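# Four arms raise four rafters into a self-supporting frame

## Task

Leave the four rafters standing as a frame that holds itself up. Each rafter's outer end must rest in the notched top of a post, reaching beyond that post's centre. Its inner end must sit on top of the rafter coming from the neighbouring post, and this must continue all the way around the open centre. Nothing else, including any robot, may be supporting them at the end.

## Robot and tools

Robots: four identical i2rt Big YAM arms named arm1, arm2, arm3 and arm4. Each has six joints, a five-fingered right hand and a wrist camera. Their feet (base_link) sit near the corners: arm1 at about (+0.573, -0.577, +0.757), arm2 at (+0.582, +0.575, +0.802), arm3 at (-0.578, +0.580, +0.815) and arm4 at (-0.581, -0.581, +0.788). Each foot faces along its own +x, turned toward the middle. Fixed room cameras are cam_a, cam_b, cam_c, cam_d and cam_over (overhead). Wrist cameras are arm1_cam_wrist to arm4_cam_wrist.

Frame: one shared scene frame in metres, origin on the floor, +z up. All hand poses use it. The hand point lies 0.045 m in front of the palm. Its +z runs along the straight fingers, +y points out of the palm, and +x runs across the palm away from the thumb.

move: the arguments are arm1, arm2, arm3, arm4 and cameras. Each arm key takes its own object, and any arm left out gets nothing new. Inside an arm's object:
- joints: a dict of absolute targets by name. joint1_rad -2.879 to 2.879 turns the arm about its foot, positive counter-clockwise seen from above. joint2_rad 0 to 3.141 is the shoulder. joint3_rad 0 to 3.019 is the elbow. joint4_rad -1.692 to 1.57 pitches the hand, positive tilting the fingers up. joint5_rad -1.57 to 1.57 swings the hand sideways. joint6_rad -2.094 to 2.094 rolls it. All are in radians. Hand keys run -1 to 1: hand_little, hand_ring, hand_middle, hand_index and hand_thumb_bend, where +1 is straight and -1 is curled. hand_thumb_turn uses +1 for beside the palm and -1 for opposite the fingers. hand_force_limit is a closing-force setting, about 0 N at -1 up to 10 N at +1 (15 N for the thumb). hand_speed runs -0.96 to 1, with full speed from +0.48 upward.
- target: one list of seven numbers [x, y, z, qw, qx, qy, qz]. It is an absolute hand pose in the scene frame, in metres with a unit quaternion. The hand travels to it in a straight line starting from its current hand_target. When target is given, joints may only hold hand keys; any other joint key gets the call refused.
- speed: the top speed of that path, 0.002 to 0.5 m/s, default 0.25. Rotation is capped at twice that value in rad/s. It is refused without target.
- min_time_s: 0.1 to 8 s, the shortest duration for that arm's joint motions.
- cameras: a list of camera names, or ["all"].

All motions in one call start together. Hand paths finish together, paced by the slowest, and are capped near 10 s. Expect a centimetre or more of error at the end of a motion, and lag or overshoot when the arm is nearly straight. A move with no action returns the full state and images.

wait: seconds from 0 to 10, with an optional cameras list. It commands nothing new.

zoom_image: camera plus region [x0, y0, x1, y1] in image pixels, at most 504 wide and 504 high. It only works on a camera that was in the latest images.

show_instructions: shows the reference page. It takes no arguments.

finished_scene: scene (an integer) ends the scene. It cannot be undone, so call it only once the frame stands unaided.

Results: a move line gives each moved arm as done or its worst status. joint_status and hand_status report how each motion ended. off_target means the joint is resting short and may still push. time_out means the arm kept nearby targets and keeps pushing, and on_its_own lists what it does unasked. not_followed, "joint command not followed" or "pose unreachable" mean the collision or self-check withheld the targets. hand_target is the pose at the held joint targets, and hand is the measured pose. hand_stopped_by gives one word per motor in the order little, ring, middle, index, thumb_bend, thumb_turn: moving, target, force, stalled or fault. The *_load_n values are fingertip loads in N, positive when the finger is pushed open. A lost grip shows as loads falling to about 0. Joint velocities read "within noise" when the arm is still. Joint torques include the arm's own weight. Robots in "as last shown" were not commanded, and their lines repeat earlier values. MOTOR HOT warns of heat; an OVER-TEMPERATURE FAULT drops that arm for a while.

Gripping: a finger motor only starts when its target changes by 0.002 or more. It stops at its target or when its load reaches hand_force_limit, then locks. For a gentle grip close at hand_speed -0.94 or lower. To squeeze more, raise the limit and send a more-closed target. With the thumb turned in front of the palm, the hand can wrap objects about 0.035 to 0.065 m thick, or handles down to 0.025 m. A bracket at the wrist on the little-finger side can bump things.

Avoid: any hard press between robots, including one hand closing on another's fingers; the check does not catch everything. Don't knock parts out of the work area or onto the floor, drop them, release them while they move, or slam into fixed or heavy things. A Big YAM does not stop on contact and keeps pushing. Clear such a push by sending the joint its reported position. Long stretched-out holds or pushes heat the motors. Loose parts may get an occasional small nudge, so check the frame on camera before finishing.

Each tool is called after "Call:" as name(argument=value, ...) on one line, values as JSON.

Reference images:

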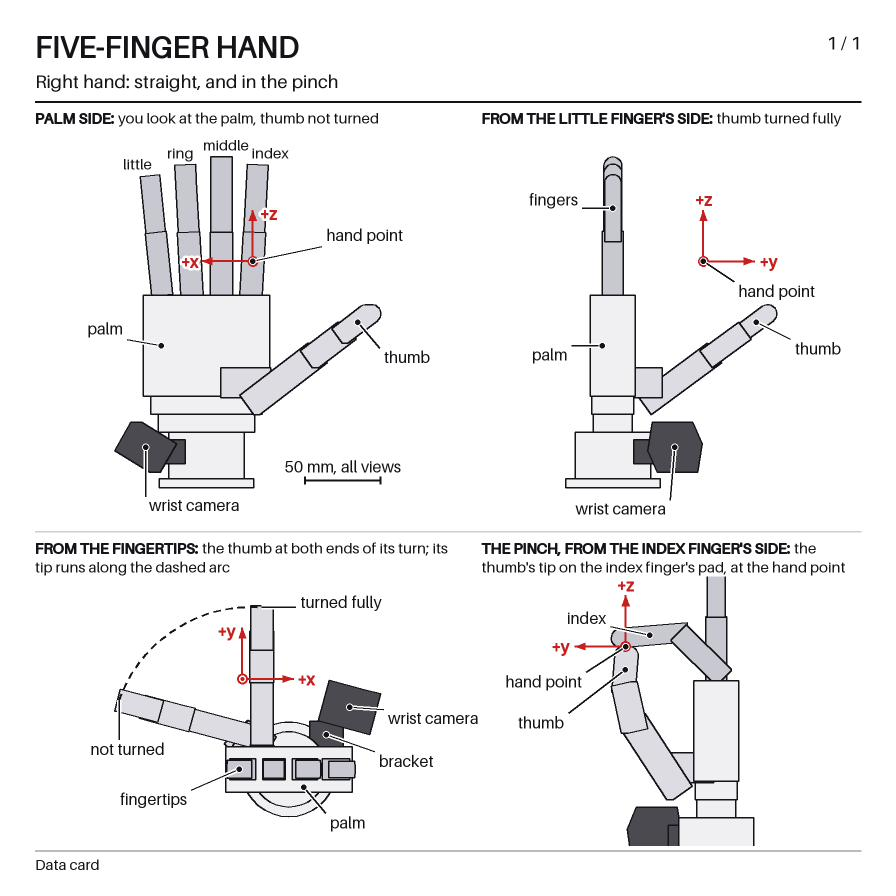

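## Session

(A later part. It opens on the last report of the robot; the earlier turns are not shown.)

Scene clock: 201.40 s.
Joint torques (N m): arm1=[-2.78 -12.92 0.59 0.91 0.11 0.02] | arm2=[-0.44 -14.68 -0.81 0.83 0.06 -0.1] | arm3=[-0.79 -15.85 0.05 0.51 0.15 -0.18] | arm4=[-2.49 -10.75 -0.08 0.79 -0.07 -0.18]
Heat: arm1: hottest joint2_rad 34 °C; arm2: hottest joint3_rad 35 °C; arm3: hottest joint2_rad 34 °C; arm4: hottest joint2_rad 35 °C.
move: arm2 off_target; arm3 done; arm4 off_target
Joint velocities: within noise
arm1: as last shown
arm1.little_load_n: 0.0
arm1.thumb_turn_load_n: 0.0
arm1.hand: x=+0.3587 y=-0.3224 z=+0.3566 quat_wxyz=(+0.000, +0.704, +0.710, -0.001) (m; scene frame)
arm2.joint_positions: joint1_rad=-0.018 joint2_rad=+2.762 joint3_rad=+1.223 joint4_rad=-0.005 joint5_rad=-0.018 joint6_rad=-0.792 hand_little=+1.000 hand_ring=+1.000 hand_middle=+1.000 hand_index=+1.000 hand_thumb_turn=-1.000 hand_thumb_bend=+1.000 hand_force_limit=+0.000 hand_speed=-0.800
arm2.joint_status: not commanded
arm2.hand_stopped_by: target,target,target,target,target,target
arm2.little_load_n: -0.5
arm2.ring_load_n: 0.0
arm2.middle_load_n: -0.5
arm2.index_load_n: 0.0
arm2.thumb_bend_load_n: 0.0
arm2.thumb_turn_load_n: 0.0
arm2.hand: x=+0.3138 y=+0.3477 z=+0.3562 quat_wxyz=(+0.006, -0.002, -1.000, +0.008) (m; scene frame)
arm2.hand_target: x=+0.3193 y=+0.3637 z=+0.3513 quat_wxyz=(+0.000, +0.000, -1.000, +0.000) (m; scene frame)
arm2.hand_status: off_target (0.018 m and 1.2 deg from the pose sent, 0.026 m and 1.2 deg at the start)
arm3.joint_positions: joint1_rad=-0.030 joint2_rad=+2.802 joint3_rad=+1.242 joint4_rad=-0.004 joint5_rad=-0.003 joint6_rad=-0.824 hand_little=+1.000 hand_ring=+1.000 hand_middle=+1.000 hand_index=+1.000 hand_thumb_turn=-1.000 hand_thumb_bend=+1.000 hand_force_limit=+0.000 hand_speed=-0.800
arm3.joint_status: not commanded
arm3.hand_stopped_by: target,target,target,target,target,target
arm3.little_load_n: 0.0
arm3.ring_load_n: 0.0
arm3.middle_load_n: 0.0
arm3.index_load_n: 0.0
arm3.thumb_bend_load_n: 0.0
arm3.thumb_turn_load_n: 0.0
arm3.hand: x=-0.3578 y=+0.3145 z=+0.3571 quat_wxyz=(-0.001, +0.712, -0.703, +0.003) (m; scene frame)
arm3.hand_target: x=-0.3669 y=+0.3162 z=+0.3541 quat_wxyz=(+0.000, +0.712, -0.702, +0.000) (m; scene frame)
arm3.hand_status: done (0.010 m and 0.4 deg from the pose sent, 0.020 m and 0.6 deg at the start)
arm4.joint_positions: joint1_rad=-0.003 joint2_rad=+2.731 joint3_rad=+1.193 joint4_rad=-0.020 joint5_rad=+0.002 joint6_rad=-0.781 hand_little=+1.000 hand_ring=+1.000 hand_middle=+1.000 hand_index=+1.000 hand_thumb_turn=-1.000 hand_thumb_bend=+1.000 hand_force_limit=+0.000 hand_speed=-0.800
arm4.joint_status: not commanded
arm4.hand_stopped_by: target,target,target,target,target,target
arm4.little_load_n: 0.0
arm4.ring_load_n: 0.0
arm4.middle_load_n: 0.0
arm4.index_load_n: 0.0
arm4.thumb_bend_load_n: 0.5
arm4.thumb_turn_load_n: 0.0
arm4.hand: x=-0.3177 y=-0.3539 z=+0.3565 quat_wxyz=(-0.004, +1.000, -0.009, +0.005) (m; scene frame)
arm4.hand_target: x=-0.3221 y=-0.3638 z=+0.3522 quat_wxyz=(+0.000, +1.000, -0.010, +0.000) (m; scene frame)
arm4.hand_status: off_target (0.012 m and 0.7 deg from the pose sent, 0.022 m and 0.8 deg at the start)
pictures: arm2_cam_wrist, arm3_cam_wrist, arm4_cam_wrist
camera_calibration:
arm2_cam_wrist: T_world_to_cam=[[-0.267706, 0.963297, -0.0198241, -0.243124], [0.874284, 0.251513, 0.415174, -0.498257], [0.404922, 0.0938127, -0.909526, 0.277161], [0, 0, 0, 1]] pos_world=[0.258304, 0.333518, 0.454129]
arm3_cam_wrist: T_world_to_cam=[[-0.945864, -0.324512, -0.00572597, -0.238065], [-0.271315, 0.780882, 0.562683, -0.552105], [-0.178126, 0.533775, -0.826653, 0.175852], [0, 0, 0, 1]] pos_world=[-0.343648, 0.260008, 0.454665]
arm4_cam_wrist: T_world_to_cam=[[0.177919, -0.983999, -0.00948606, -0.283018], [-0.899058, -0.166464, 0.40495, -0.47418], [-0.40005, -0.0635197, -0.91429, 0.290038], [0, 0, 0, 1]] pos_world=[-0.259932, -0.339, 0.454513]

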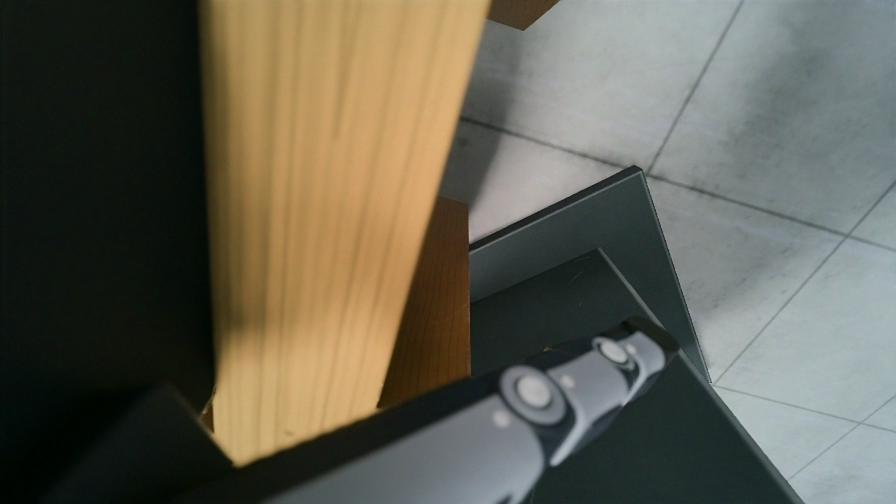

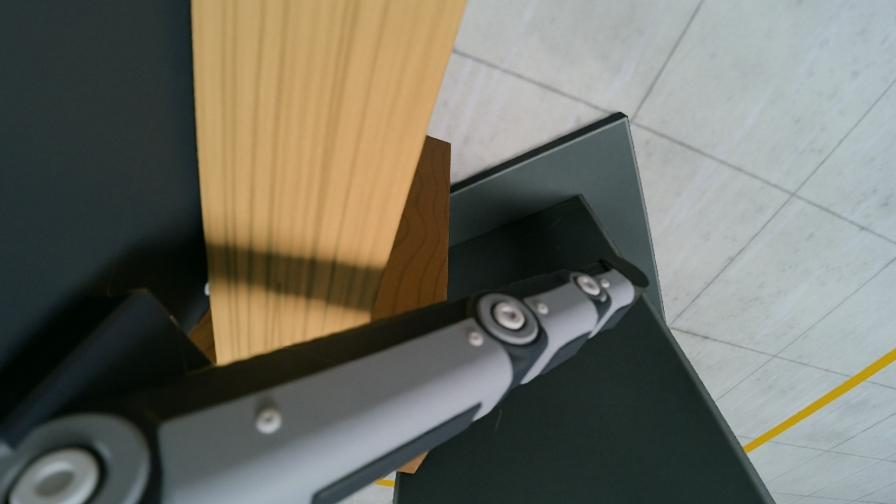

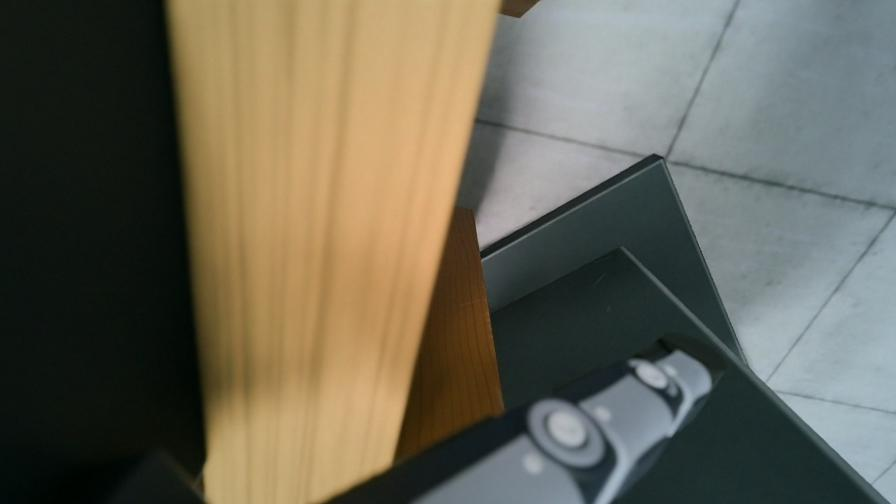

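Call:
move(arm1={"joints":{"hand_force_limit":-0.4,"hand_speed":-0.88,"hand_index":-1,"hand_middle":-1,"hand_ring":-1,"hand_little":-1}}, arm2={"joints":{"hand_force_limit":-0.4,"hand_speed":-0.88,"hand_index":-1,"hand_middle":-1,"hand_ring":-1,"hand_little":-1}}, arm3={"joints":{"hand_force_limit":-0.4,"hand_speed":-0.88,"hand_index":-1,"hand_middle":-1,"hand_ring":-1,"hand_little":-1}}, arm4={"joints":{"hand_force_limit":-0.4,"hand_speed":-0.88,"hand_index":-1,"hand_middle":-1,"hand_ring":-1,"hand_little":-1}})

Call:
move(arm1={"joints":{"hand_force_limit":0.1,"hand_speed":-0.88,"hand_index":-0.99,"hand_middle":-0.99,"hand_ring":-0.99,"hand_little":-0.99,"hand_thumb_bend":-1}}, arm2={"joints":{"hand_force_limit":0.1,"hand_speed":-0.88,"hand_index":-0.99,"hand_middle":-0.99,"hand_ring":-0.99,"hand_little":-0.99,"hand_thumb_bend":-1}}, arm3={"joints":{"hand_force_limit":0.1,"hand_speed":-0.88,"hand_index":-0.99,"hand_middle":-0.99,"hand_ring":-0.99,"hand_little":-0.99,"hand_thumb_bend":-1}}, arm4={"joints":{"hand_force_limit":0.1,"hand_speed":-0.88,"hand_index":-0.99,"hand_middle":-0.99,"hand_ring":-0.99,"hand_little":-0.99,"hand_thumb_bend":-1}}, cameras=["arm1_cam_wrist","arm2_cam_wrist","arm3_cam_wrist","arm4_cam_wrist","cam_a","cam_b","cam_c","cam_d"])

Call:
zoom_image(camera="cam_d", region=[500, 260, 640, 460])

Call:
zoom_image(camera="cam_a", region=[500, 260, 640, 460])

Call:
zoom_image(camera="cam_b", region=[500, 260, 640, 460])

Call:
zoom_image(camera="cam_c", region=[500, 260, 640, 460])

Scene clock: 221.93 s.
Joint torques (N m): arm1=[-2.84 -13.22 0.68 0.77 0.09 0.02] | arm2=[0.21 -14.8 -0.75 0.8 0.08 -0.04] | arm3=[0.09 -15.56 0.23 0.36 0.2 -0.16] | arm4=[-2.43 -10.93 -0.09 0.65 0.05 -0.14]
Heat: arm1: hottest joint2_rad 35 °C; arm2: hottest joint3_rad 34 °C; arm3: hottest joint2_rad 34 °C; arm4: hottest joint2_rad 35 °C.
move: arm1 off_target; arm2 off_target; arm3 off_target; arm4 off_target
Joint velocities: within noise
arm1.joint_positions: joint1_rad=-0.039 joint2_rad=+2.642 joint3_rad=+1.094 joint4_rad=-0.015 joint5_rad=-0.011 joint6_rad=-0.808 hand_little=-0.761 hand_ring=-0.749 hand_middle=-0.771 hand_index=-0.782 hand_thumb_turn=-1.000 hand_thumb_bend=+1.000 hand_force_limit=-0.400 hand_speed=-0.880
arm1.joint_status: hand_little off_target (ended at -0.761, target -1.000); hand_ring off_target (ended at -0.749, target -1.000); hand_middle off_target (ended at -0.771, target -1.000); hand_index off_target (ended at -0.782, target -1.000); the others done
arm1.hand_stopped_by: force,force,force,force,target,target
arm1.little_load_n: 0.0
arm1.ring_load_n: 0.0
arm1.middle_load_n: 1.5
arm1.index_load_n: 5.0
arm1.thumb_bend_load_n: 0.0
arm1.thumb_turn_load_n: 0.0
arm1.hand: x=+0.3612 y=-0.3235 z=+0.3544 quat_wxyz=(+0.001, +0.704, +0.710, -0.001) (m; scene frame)
arm1.hand_target: x=+0.3651 y=-0.3222 z=+0.3531 quat_wxyz=(+0.000, +0.705, +0.710, +0.000) (m; scene frame)
arm1.hand_status: not commanded
arm2.joint_positions: joint1_rad=-0.027 joint2_rad=+2.765 joint3_rad=+1.221 joint4_rad=-0.004 joint5_rad=-0.018 joint6_rad=-0.797 hand_little=-0.783 hand_ring=-0.761 hand_middle=-0.761 hand_index=-0.761 hand_thumb_turn=-1.000 hand_thumb_bend=+1.000 hand_force_limit=-0.400 hand_speed=-0.880
arm2.joint_status: hand_little off_target (ended at -0.783, target -1.000); hand_ring off_target (ended at -0.761, target -1.000); hand_middle off_target (ended at -0.761, target -1.000); hand_index off_target (ended at -0.761, target -1.000); the others done
arm2.hand_stopped_by: force,force,force,force,target,target
arm2.little_load_n: 3.5
arm2.ring_load_n: 0.5
arm2.middle_load_n: 0.5
arm2.index_load_n: 1.5
arm2.thumb_bend_load_n: -0.5
arm2.thumb_turn_load_n: 0.0
arm2.hand: x=+0.3138 y=+0.3523 z=+0.3554 quat_wxyz=(+0.005, -0.004, -1.000, +0.007) (m; scene frame)
arm2.hand_target: x=+0.3194 y=+0.3638 z=+0.3513 quat_wxyz=(+0.000, +0.000, -1.000, +0.000) (m; scene frame)
arm2.hand_status: not commanded
arm3.joint_positions: joint1_rad=-0.032 joint2_rad=+2.805 joint3_rad=+1.242 joint4_rad=-0.002 joint5_rad=-0.002 joint6_rad=-0.827 hand_little=-0.761 hand_ring=-0.738 hand_middle=-0.738 hand_index=-0.738 hand_thumb_turn=-1.000 hand_thumb_bend=+1.000 hand_force_limit=-0.400 hand_speed=-0.880
arm3.joint_status: hand_little off_target (ended at -0.761, target -1.000); hand_ring off_target (ended at -0.738, target -1.000); hand_middle off_target (ended at -0.738, target -1.000); hand_index off_target (ended at -0.738, target -1.000); the others done
arm3.hand_stopped_by: force,force,force,force,target,target
arm3.little_load_n: 3.0
arm3.ring_load_n: 0.5
arm3.middle_load_n: 0.0
arm3.index_load_n: 1.0
arm3.thumb_bend_load_n: 0.0
arm3.thumb_turn_load_n: 0.0
arm3.hand: x=-0.3593 y=+0.3148 z=+0.3560 quat_wxyz=(-0.001, +0.712, -0.702, +0.003) (m; scene frame)
arm3.hand_target: x=-0.3670 y=+0.3162 z=+0.3541 quat_wxyz=(+0.000, +0.712, -0.702, +0.000) (m; scene frame)
arm3.hand_status: not commanded
arm4.joint_positions: joint1_rad=-0.005 joint2_rad=+2.733 joint3_rad=+1.193 joint4_rad=-0.017 joint5_rad=+0.000 joint6_rad=-0.784 hand_little=-0.816 hand_ring=-0.804 hand_middle=-0.794 hand_index=-0.794 hand_thumb_turn=-1.000 hand_thumb_bend=+1.000 hand_force_limit=-0.400 hand_speed=-0.880
arm4.joint_status: hand_little off_target (ended at -0.816, target -1.000); hand_ring off_target (ended at -0.804, target -1.000); hand_middle off_target (ended at -0.794, target -1.000); hand_index off_target (ended at -0.794, target -1.000); the others done
arm4.hand_stopped_by: force,force,force,force,target,target
arm4.little_load_n: 4.5
arm4.ring_load_n: 5.0
arm4.middle_load_n: 2.5
arm4.index_load_n: 3.0
arm4.thumb_bend_load_n: -0.5
arm4.thumb_turn_load_n: 0.0
arm4.hand: x=-0.3180 y=-0.3543 z=+0.3557 quat_wxyz=(-0.005, +1.000, -0.008, +0.004) (m; scene frame)
arm4.hand_target: x=-0.3221 y=-0.3637 z=+0.3522 quat_wxyz=(+0.000, +1.000, -0.010, +0.000) (m; scene frame)
arm4.hand_status: not commanded
pictures: none

Scene clock: 230.17 s.
Joint torques (N m): arm1=[-3.08 -13.45 0.72 0.72 0.08 0.04] | arm2=[0.21 -14.8 -0.73 0.8 0.06 -0.02] | arm3=[-0.91 -15.91 -0.21 0.47 0.22 -0.16] | arm4=[-2.32 -10.7 -0.14 0.65 0.03 -0.13]
Heat: arm1: hottest joint2_rad 34 °C; arm2: hottest joint3_rad 34 °C; arm3: hottest joint2_rad 34 °C; arm4: hottest joint2_rad 36 °C.
move: arm1 off_target; arm2 off_target; arm3 off_target; arm4 off_target
Joint velocities: within noise
arm1.joint_positions: joint1_rad=-0.039 joint2_rad=+2.642 joint3_rad=+1.094 joint4_rad=-0.015 joint5_rad=-0.011 joint6_rad=-0.808 hand_little=-0.791 hand_ring=-0.780 hand_middle=-0.790 hand_index=-0.791 hand_thumb_turn=-1.000 hand_thumb_bend=+0.512 hand_force_limit=+0.100 hand_speed=-0.880
arm1.joint_status: hand_little off_target (ended at -0.791, target -0.990); hand_ring off_target (ended at -0.780, target -0.990); hand_middle off_target (ended at -0.790, target -0.990); hand_index off_target (ended at -0.791, target -0.990); hand_thumb_bend off_target (ended at +0.512, target -1.000); the others done
arm1.hand_stopped_by: force,force,force,force,force,target
arm1.little_load_n: 9.5
arm1.ring_load_n: 7.0
arm1.middle_load_n: 9.5
arm1.index_load_n: 7.5
arm1.thumb_bend_load_n: 8.0
arm1.thumb_turn_load_n: 2.0
arm1.hand: x=+0.3612 y=-0.3235 z=+0.3544 quat_wxyz=(+0.001, +0.704, +0.710, -0.001) (m; scene frame)
arm1.hand_target: x=+0.3651 y=-0.3221 z=+0.3531 quat_wxyz=(+0.000, +0.705, +0.710, +0.000) (m; scene frame)
arm1.hand_status: not commanded
arm2.joint_positions: joint1_rad=-0.027 joint2_rad=+2.765 joint3_rad=+1.221 joint4_rad=-0.004 joint5_rad=-0.018 joint6_rad=-0.799 hand_little=-0.792 hand_ring=-0.779 hand_middle=-0.779 hand_index=-0.770 hand_thumb_turn=-1.000 hand_thumb_bend=+0.517 hand_force_limit=+0.100 hand_speed=-0.880
arm2.joint_status: hand_little off_target (ended at -0.792, target -0.990); hand_ring off_target (ended at -0.779, target -0.990); hand_middle off_target (ended at -0.779, target -0.990); hand_index off_target (ended at -0.770, target -0.990); hand_thumb_bend off_target (ended at +0.517, target -1.000); the others done
arm2.hand_stopped_by: force,force,force,force,force,target
arm2.little_load_n: 6.5
arm2.ring_load_n: 7.5
arm2.middle_load_n: 7.5
arm2.index_load_n: 5.0
arm2.thumb_bend_load_n: 9.0
arm2.thumb_turn_load_n: 2.0
arm2.hand: x=+0.3136 y=+0.3524 z=+0.3555 quat_wxyz=(+0.005, -0.003, -1.000, +0.007) (m; scene frame)
arm2.hand_target: x=+0.3193 y=+0.3637 z=+0.3514 quat_wxyz=(+0.000, +0.000, -1.000, +0.000) (m; scene frame)
arm2.hand_status: not commanded
arm3.joint_positions: joint1_rad=-0.032 joint2_rad=+2.805 joint3_rad=+1.242 joint4_rad=-0.002 joint5_rad=-0.002 joint6_rad=-0.827 hand_little=-0.769 hand_ring=-0.767 hand_middle=-0.757 hand_index=-0.757 hand_thumb_turn=-1.000 hand_thumb_bend=+0.512 hand_force_limit=+0.100 hand_speed=-0.880
arm3.joint_status: hand_little off_target (ended at -0.769, target -0.990); hand_ring off_target (ended at -0.767, target -0.990); hand_middle off_target (ended at -0.757, target -0.990); hand_index off_target (ended at -0.757, target -0.990); hand_thumb_bend off_target (ended at +0.512, target -1.000); the others done
arm3.hand_stopped_by: force,force,force,force,force,target
arm3.little_load_n: 5.0
arm3.ring_load_n: 9.5
arm3.middle_load_n: 6.5
arm3.index_load_n: 8.0
arm3.thumb_bend_load_n: 8.5
arm3.thumb_turn_load_n: 1.5
arm3.hand: x=-0.3593 y=+0.3148 z=+0.3560 quat_wxyz=(-0.001, +0.712, -0.702, +0.003) (m; scene frame)
arm3.hand_target: x=-0.3669 y=+0.3162 z=+0.3541 quat_wxyz=(+0.000, +0.712, -0.702, +0.000) (m; scene frame)
arm3.hand_status: not commanded
arm4.joint_positions: joint1_rad=-0.005 joint2_rad=+2.733 joint3_rad=+1.193 joint4_rad=-0.017 joint5_rad=+0.000 joint6_rad=-0.784 hand_little=-0.824 hand_ring=-0.811 hand_middle=-0.802 hand_index=-0.802 hand_thumb_turn=-1.000 hand_thumb_bend=+0.517 hand_force_limit=+0.100 hand_speed=-0.880
arm4.joint_status: hand_little off_target (ended at -0.824, target -0.990); hand_ring off_target (ended at -0.811, target -0.990); hand_middle off_target (ended at -0.802, target -0.990); hand_index off_target (ended at -0.802, target -0.990); hand_thumb_bend off_target (ended at +0.517, target -1.000); the others done
arm4.hand_stopped_by: force,force,force,force,force,target
arm4.little_load_n: 7.5
arm4.ring_load_n: 7.5
arm4.middle_load_n: 5.5
arm4.index_load_n: 6.0
arm4.thumb_bend_load_n: 8.0
arm4.thumb_turn_load_n: 1.0
arm4.hand: x=-0.3181 y=-0.3544 z=+0.3556 quat_wxyz=(-0.005, +1.000, -0.008, +0.004) (m; scene frame)
arm4.hand_target: x=-0.3222 y=-0.3638 z=+0.3522 quat_wxyz=(+0.000, +1.000, -0.010, +0.000) (m; scene frame)
arm4.hand_status: not commanded
pictures: arm1_cam_wrist, arm2_cam_wrist, arm3_cam_wrist, arm4_cam_wrist, cam_a, cam_b, cam_c, cam_d
camera_calibration:
arm1_cam_wrist: T_world_to_cam=[[0.971614, 0.234848, 0.0285029, -0.285442], [0.203025, -0.889609, 0.409117, -0.489638], [0.121437, -0.391717, -0.912037, 0.267033], [0, 0, 0, 1]] pos_world=[0.34432, -0.26395, 0.451999]
arm2_cam_wrist: T_world_to_cam=[[-0.265745, 0.963883, -0.0175604, -0.249271], [0.873513, 0.248457, 0.418621, -0.498759], [0.407865, 0.0959074, -0.907991, 0.273923], [0, 0, 0, 1]] pos_world=[0.257707, 0.337917, 0.453134]
arm3_cam_wrist: T_world_to_cam=[[-0.945616, -0.325247, -0.00488971, -0.239435], [-0.271321, 0.780363, 0.5634, -0.552216], [-0.179428, 0.534087, -0.82617, 0.173836], [0, 0, 0, 1]] pos_world=[-0.34505, 0.260209, 0.453565]
arm4_cam_wrist: T_world_to_cam=[[0.179789, -0.983636, -0.0117089, -0.281868], [-0.897999, -0.168972, 0.406259, -0.475169], [-0.401589, -0.0625263, -0.913683, 0.288584], [0, 0, 0, 1]] pos_world=[-0.260132, -0.339502, 0.453415]

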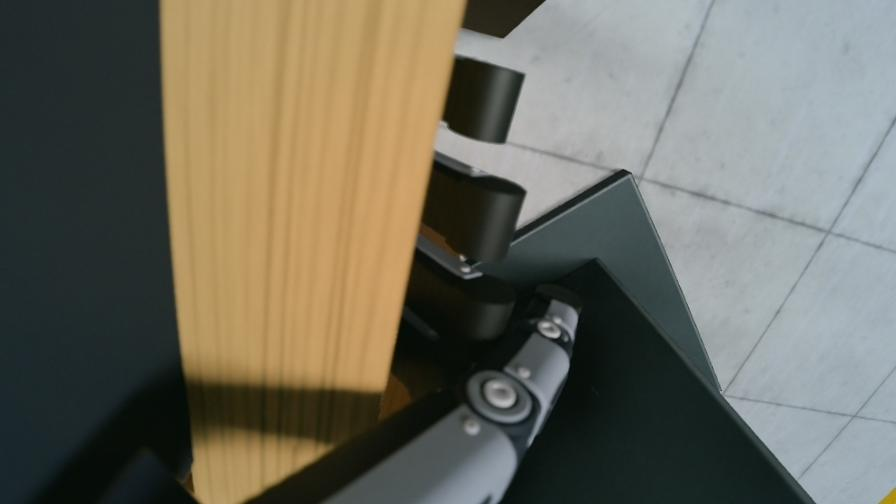

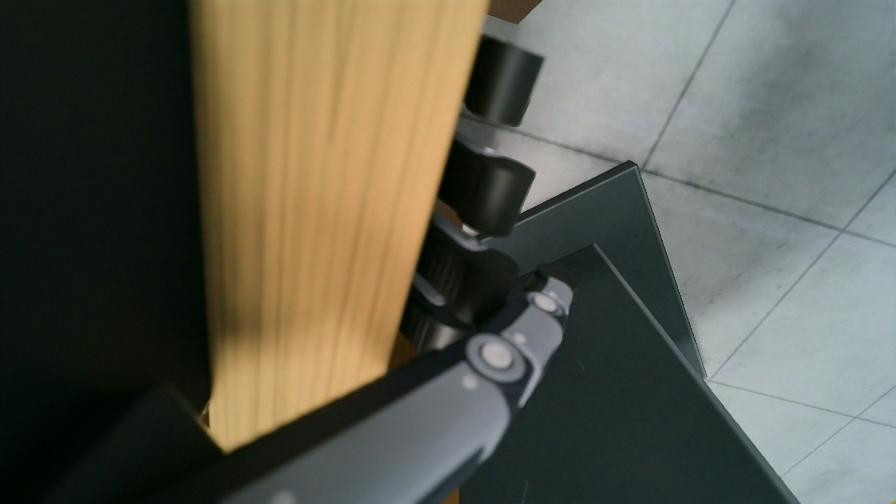

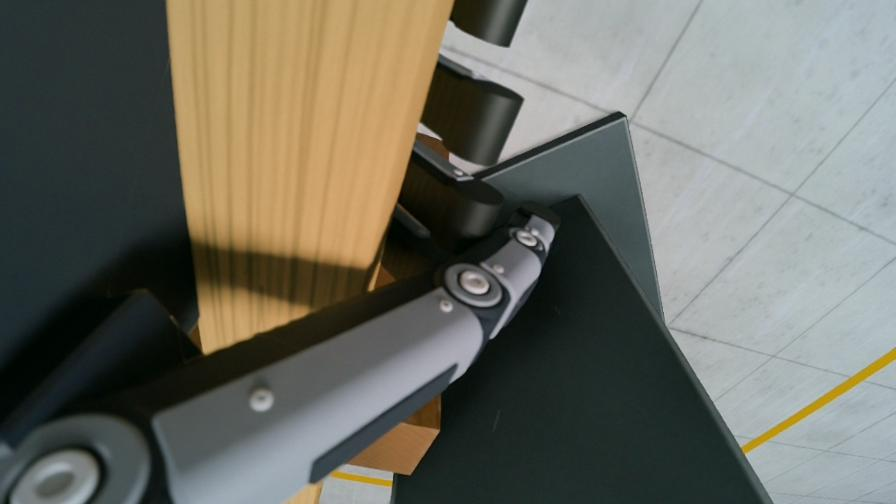

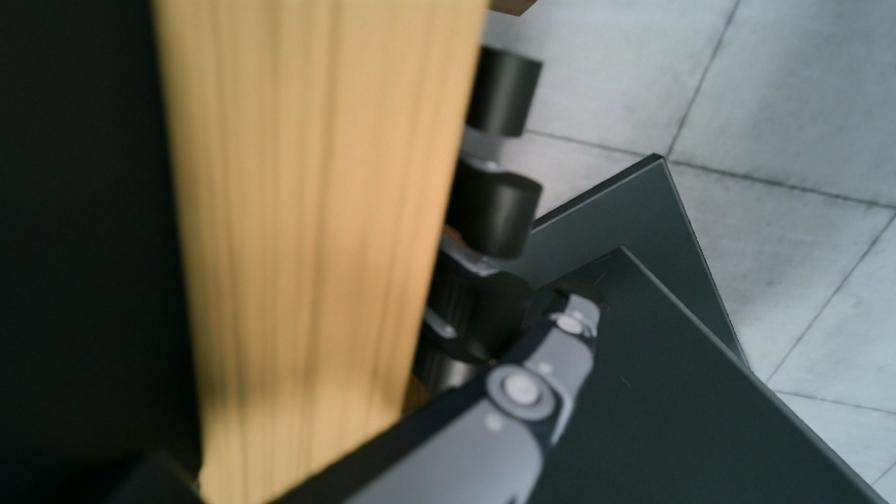

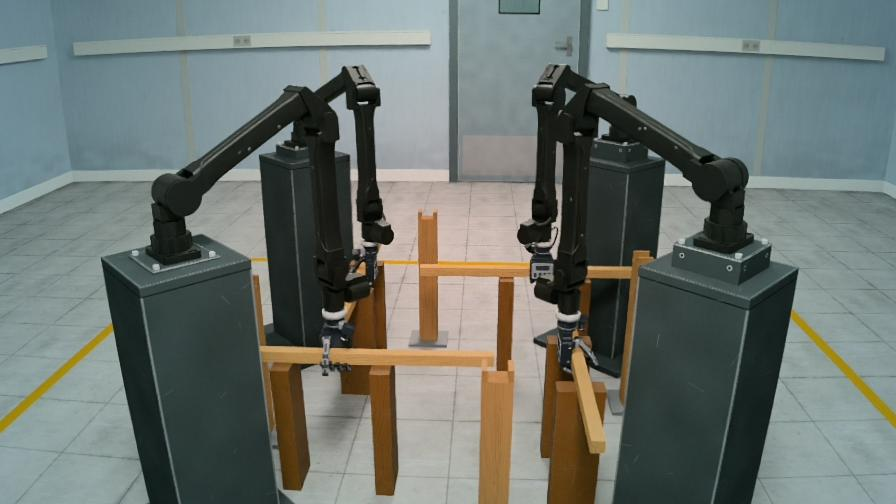

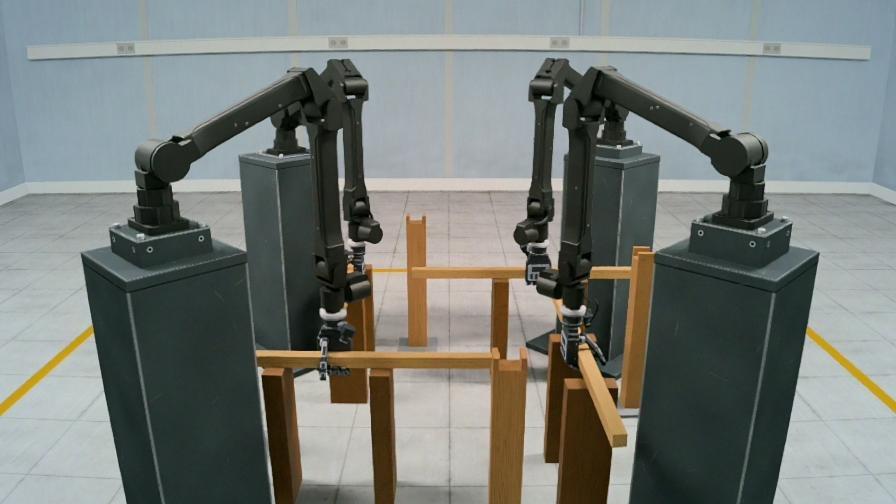

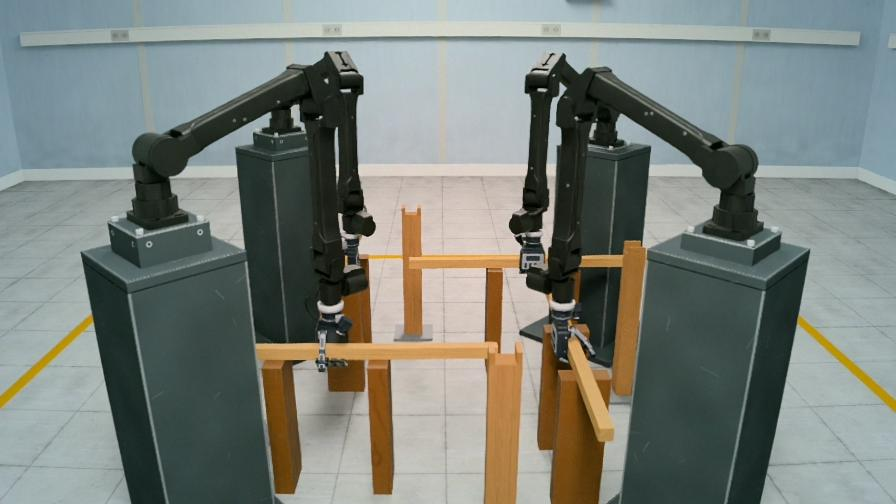

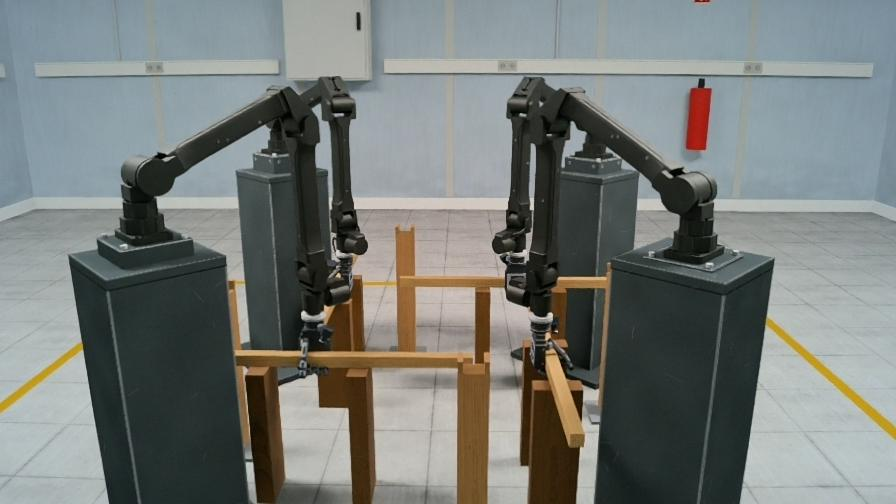

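Scaled by 2.520 from the camera's 896x504 image, which has a finer 1280x720 frame.

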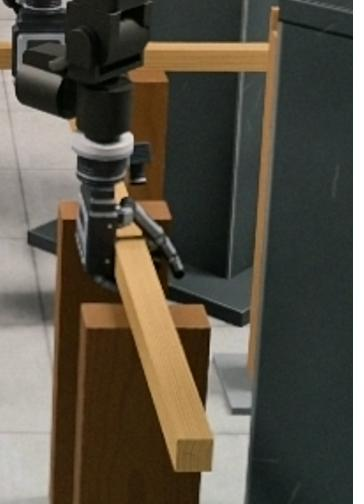

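Scaled by 2.520 from the camera's 896x504 image, which has a finer 1280x720 frame.

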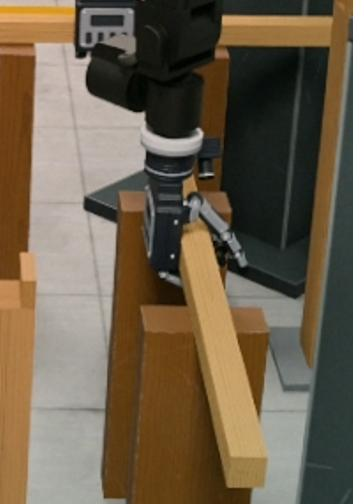

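Scaled by 2.520 from the camera's 896x504 image, which has a finer 1280x720 frame.

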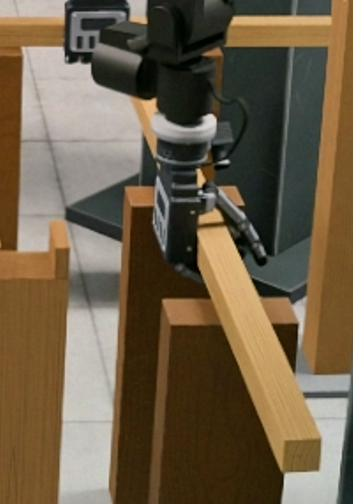

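Scaled by 2.520 from the camera's 896x504 image, which has a finer 1280x720 frame.

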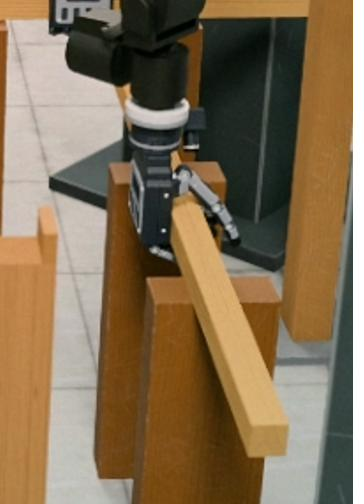

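Call:
move(arm1={"target":[0.362,-0.318,0.655,-0.0882,0.7016,0.7016,0.0882],"speed":0.15}, arm2={"target":[0.315,0.358,0.650,-0.1247,0,0.9922,0],"speed":0.15}, arm3={"target":[-0.364,0.313,0.650,-0.0882,-0.7016,0.7016,-0.0882],"speed":0.15}, arm4={"target":[-0.320,-0.361,0.650,0,0.9922,0,0.1247],"speed":0.15}, cameras=["cam_over","cam_a","cam_d"])

Scene clock: 265.70 s.
Joint torques (N m): arm1=[-1.14 -12.22 4.94 0.2 0.4 0.19] | arm2=[1.44 -13.27 2.78 0.55 0.35 0.26] | arm3=[1.96 -14.97 2.3 -0.1 0.43 0.07] | arm4=[-1.26 -9.64 3.67 0.39 0.43 -0.03]
Heat: arm1: hottest joint2_rad 33 °C; arm2: hottest joint3_rad 33 °C; arm3: hottest joint2_rad 33 °C; arm4: hottest joint2_rad 36 °C.
move: arm1 off_target; arm2 done; arm3 done; arm4 done
Joint velocities: within noise
arm1.joint_positions: joint1_rad=+0.022 joint2_rad=+1.758 joint3_rad=+0.700 joint4_rad=-0.370 joint5_rad=+0.170 joint6_rad=-0.748 hand_little=-0.792 hand_ring=-0.780 hand_middle=-0.790 hand_index=-0.791 hand_thumb_turn=-1.000 hand_thumb_bend=+0.512 hand_force_limit=+0.100 hand_speed=-0.880
arm1.joint_status: not commanded
arm1.hand_stopped_by: force,force,force,force,force,target
arm1.little_load_n: 2.0
arm1.ring_load_n: 0.5
arm1.middle_load_n: 6.5
arm1.index_load_n: 2.0
arm1.thumb_bend_load_n: 8.0
arm1.thumb_turn_load_n: 1.5
arm1.hand: x=+0.3732 y=-0.3239 z=+0.6415 quat_wxyz=(-0.069, +0.703, +0.702, +0.086) (m; scene frame)
arm1.hand_target: x=+0.3622 y=-0.3181 z=+0.6545 quat_wxyz=(-0.088, +0.702, +0.701, +0.088) (m; scene frame)
arm1.hand_status: off_target (0.019 m and 2.2 deg from the pose sent, 0.301 m and 14.5 deg at the start)
arm2.joint_positions: joint1_rad=+0.038 joint2_rad=+1.910 joint3_rad=+0.740 joint4_rad=-0.231 joint5_rad=+0.165 joint6_rad=-0.758 hand_little=-0.792 hand_ring=-0.779 hand_middle=-0.779 hand_index=-0.770 hand_thumb_turn=-1.000 hand_thumb_bend=+0.517 hand_force_limit=+0.100 hand_speed=-0.880
arm2.joint_status: not commanded
arm2.hand_stopped_by: force,force,force,force,force,target
arm2.little_load_n: 6.5
arm2.ring_load_n: 8.0
arm2.middle_load_n: 7.0
arm2.index_load_n: 5.5
arm2.thumb_bend_load_n: 9.0
arm2.thumb_turn_load_n: 2.0
arm2.hand: x=+0.3134 y=+0.3608 z=+0.6443 quat_wxyz=(+0.120, +0.002, -0.993, -0.002) (m; scene frame)
arm2.hand_target: x=+0.3150 y=+0.3581 z=+0.6498 quat_wxyz=(+0.125, +0.000, -0.992, +0.000) (m; scene frame)
arm2.hand_status: done (0.006 m and 0.6 deg from the pose sent, 0.295 m and 13.8 deg at the start)
arm3.joint_positions: joint1_rad=+0.033 joint2_rad=+1.956 joint3_rad=+0.736 joint4_rad=-0.190 joint5_rad=+0.178 joint6_rad=-0.763 hand_little=-0.769 hand_ring=-0.767 hand_middle=-0.757 hand_index=-0.757 hand_thumb_turn=-1.000 hand_thumb_bend=+0.512 hand_force_limit=+0.100 hand_speed=-0.880
arm3.joint_status: not commanded
arm3.hand_stopped_by: force,force,force,force,force,target
arm3.little_load_n: 5.0
arm3.ring_load_n: 9.5
arm3.middle_load_n: 6.5
arm3.index_load_n: 8.0
arm3.thumb_bend_load_n: 8.0
arm3.thumb_turn_load_n: 1.5
arm3.hand: x=-0.3678 y=+0.3112 z=+0.6437 quat_wxyz=(+0.086, +0.702, -0.702, +0.083) (m; scene frame)
arm3.hand_target: x=-0.3641 y=+0.3129 z=+0.6498 quat_wxyz=(+0.088, +0.702, -0.702, +0.088) (m; scene frame)
arm3.hand_status: done (0.008 m and 0.6 deg from the pose sent, 0.294 m and 14.2 deg at the start)
arm4.joint_positions: joint1_rad=+0.072 joint2_rad=+1.875 joint3_rad=+0.733 joint4_rad=-0.274 joint5_rad=+0.182 joint6_rad=-0.735 hand_little=-0.824 hand_ring=-0.811 hand_middle=-0.802 hand_index=-0.802 hand_thumb_turn=-1.000 hand_thumb_bend=+0.517 hand_force_limit=+0.100 hand_speed=-0.880
arm4.joint_status: not commanded
arm4.hand_stopped_by: force,force,force,force,force,target
arm4.little_load_n: 5.5
arm4.ring_load_n: 6.0
arm4.middle_load_n: 5.0
arm4.index_load_n: 5.0
arm4.thumb_bend_load_n: 8.0
arm4.thumb_turn_load_n: 1.0
arm4.hand: x=-0.3203 y=-0.3653 z=+0.6431 quat_wxyz=(+0.003, +0.993, -0.001, +0.118) (m; scene frame)
arm4.hand_target: x=-0.3199 y=-0.3610 z=+0.6498 quat_wxyz=(+0.000, +0.992, +0.000, +0.125) (m; scene frame)
arm4.hand_status: done (0.008 m and 0.9 deg from the pose sent, 0.294 m and 13.9 deg at the start)
pictures: cam_a, cam_d, cam_over

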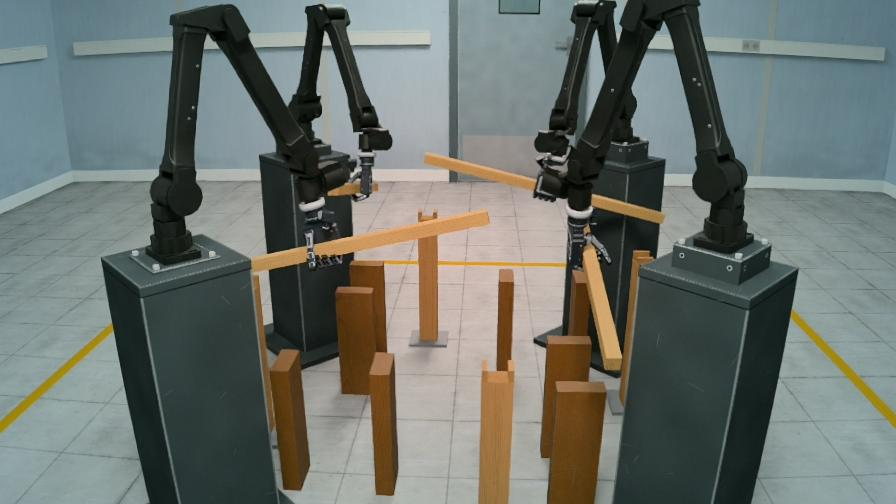

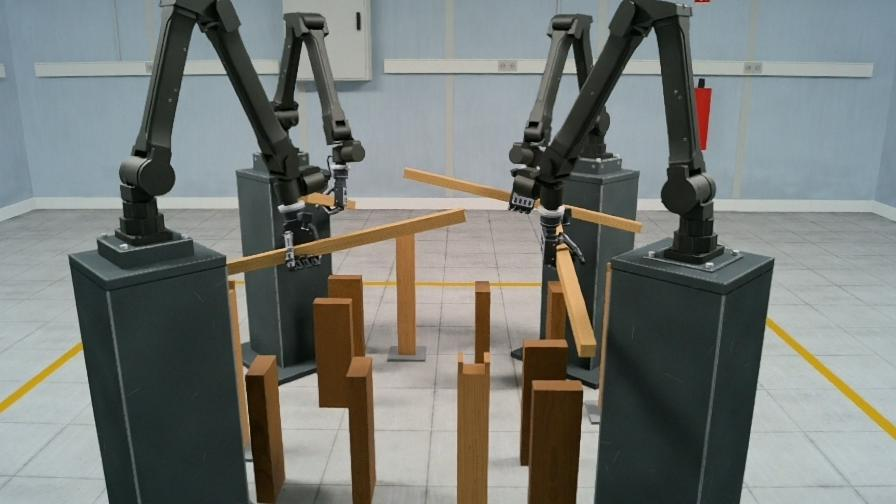

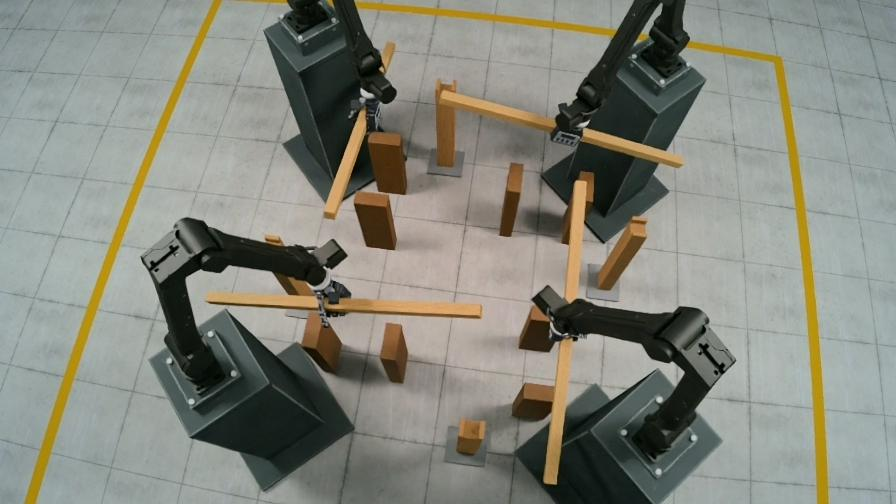

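Call:
move(arm1={"joints":{"hand_index":-0.98,"hand_middle":-0.98,"hand_ring":-0.98,"hand_little":-0.98}}, cameras=["arm1_cam_wrist","cam_d"])

Call:
zoom_image(camera="cam_d", region=[480, 160, 640, 380])

Scene clock: 273.10 s.
Joint torques (N m): arm1=[-1.14 -12.1 4.92 0.21 0.37 0.19] | arm2=[1.49 -13.27 2.77 0.55 0.34 0.27] | arm3=[1.03 -14.33 2.56 0.44 0.47 0.06] | arm4=[-0.97 -9.58 3.69 0.4 0.43 -0.03]
Heat: arm1: hottest joint2_rad 33 °C; arm2: hottest joint3_rad 33 °C; arm3: hottest joint2_rad 34 °C; arm4: hottest joint2_rad 36 °C.
move: arm1 off_target
Joint velocities: within noise
arm1.joint_positions: joint1_rad=+0.023 joint2_rad=+1.758 joint3_rad=+0.700 joint4_rad=-0.370 joint5_rad=+0.170 joint6_rad=-0.748 hand_little=-0.811 hand_ring=-0.800 hand_middle=-0.790 hand_index=-0.810 hand_thumb_turn=-1.000 hand_thumb_bend=+0.512 hand_force_limit=+0.100 hand_speed=-0.880
arm1.joint_status: hand_little off_target (ended at -0.811, target -0.980); hand_ring off_target (ended at -0.800, target -0.980); hand_middle off_target (ended at -0.790, target -0.980); hand_index off_target (ended at -0.810, target -0.980)
arm1.hand_stopped_by: force,force,force,force,force,target
arm1.little_load_n: 10.0
arm1.ring_load_n: 8.0
arm1.middle_load_n: 6.5
arm1.index_load_n: 9.5
arm1.thumb_bend_load_n: 8.0
arm1.thumb_turn_load_n: 1.5
arm1.hand: x=+0.3731 y=-0.3240 z=+0.6415 quat_wxyz=(-0.069, +0.703, +0.702, +0.086) (m; scene frame)
arm1.hand_target: x=+0.3621 y=-0.3181 z=+0.6545 quat_wxyz=(-0.088, +0.702, +0.702, +0.088) (m; scene frame)
arm1.hand_status: not commanded
arm2, arm3, arm4: as last shown
arm2.middle_load_n: 7.5
arm2.index_load_n: 5.0
arm2.thumb_bend_load_n: 8.5
arm2.thumb_turn_load_n: 1.5
arm3.joint_positions: joint1_rad=+0.033 joint2_rad=+1.956 joint3_rad=+0.736 joint4_rad=-0.190 joint5_rad=+0.178 joint6_rad=-0.762 hand_little=-0.769 hand_ring=-0.767 hand_middle=-0.757 hand_index=-0.757 hand_thumb_turn=-1.000 hand_thumb_bend=+0.512 hand_force_limit=+0.100 hand_speed=-0.880
arm3.thumb_bend_load_n: 8.5
arm3.hand_target: x=-0.3641 y=+0.3129 z=+0.6498 quat_wxyz=(+0.088, +0.701, -0.702, +0.088) (m; scene frame)
arm4.joint_positions: joint1_rad=+0.072 joint2_rad=+1.875 joint3_rad=+0.733 joint4_rad=-0.274 joint5_rad=+0.182 joint6_rad=-0.734 hand_little=-0.824 hand_ring=-0.811 hand_middle=-0.802 hand_index=-0.802 hand_thumb_turn=-1.000 hand_thumb_bend=+0.517 hand_force_limit=+0.100 hand_speed=-0.880
pictures: arm1_cam_wrist, cam_d
camera_calibration:
arm1_cam_wrist: T_world_to_cam=[[0.972072, 0.211987, 0.100686, -0.359046], [0.188113, -0.960344, 0.205799, -0.496932], [0.14032, -0.181111, -0.973401, 0.62779], [0, 0, 0, 1]] pos_world=[0.354407, -0.287413, 0.74951]

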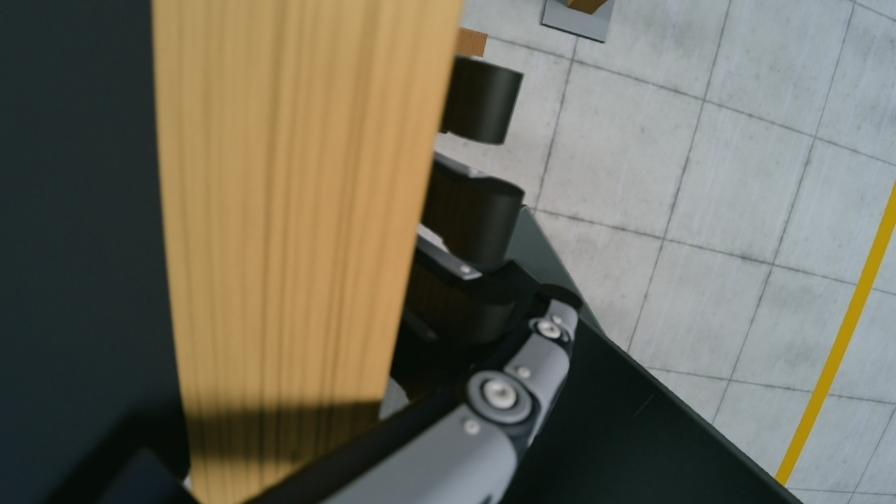

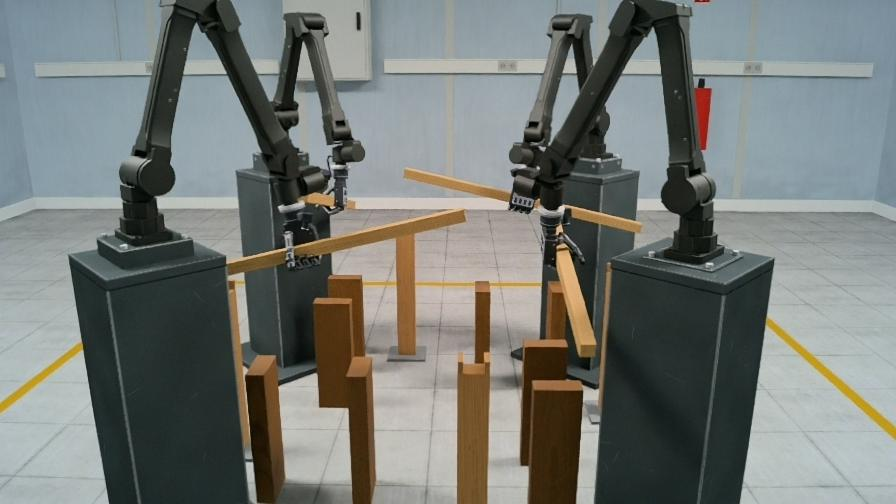

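Scaled by 2.291 from the camera's 896x504 image, which has a finer 1280x720 frame.

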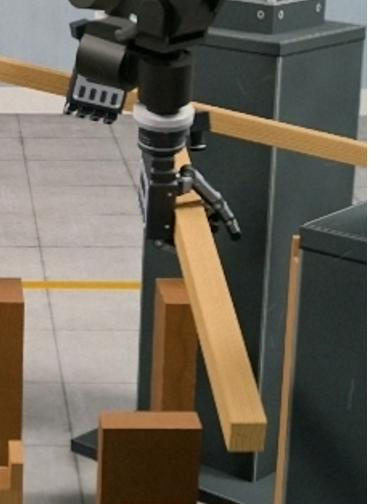

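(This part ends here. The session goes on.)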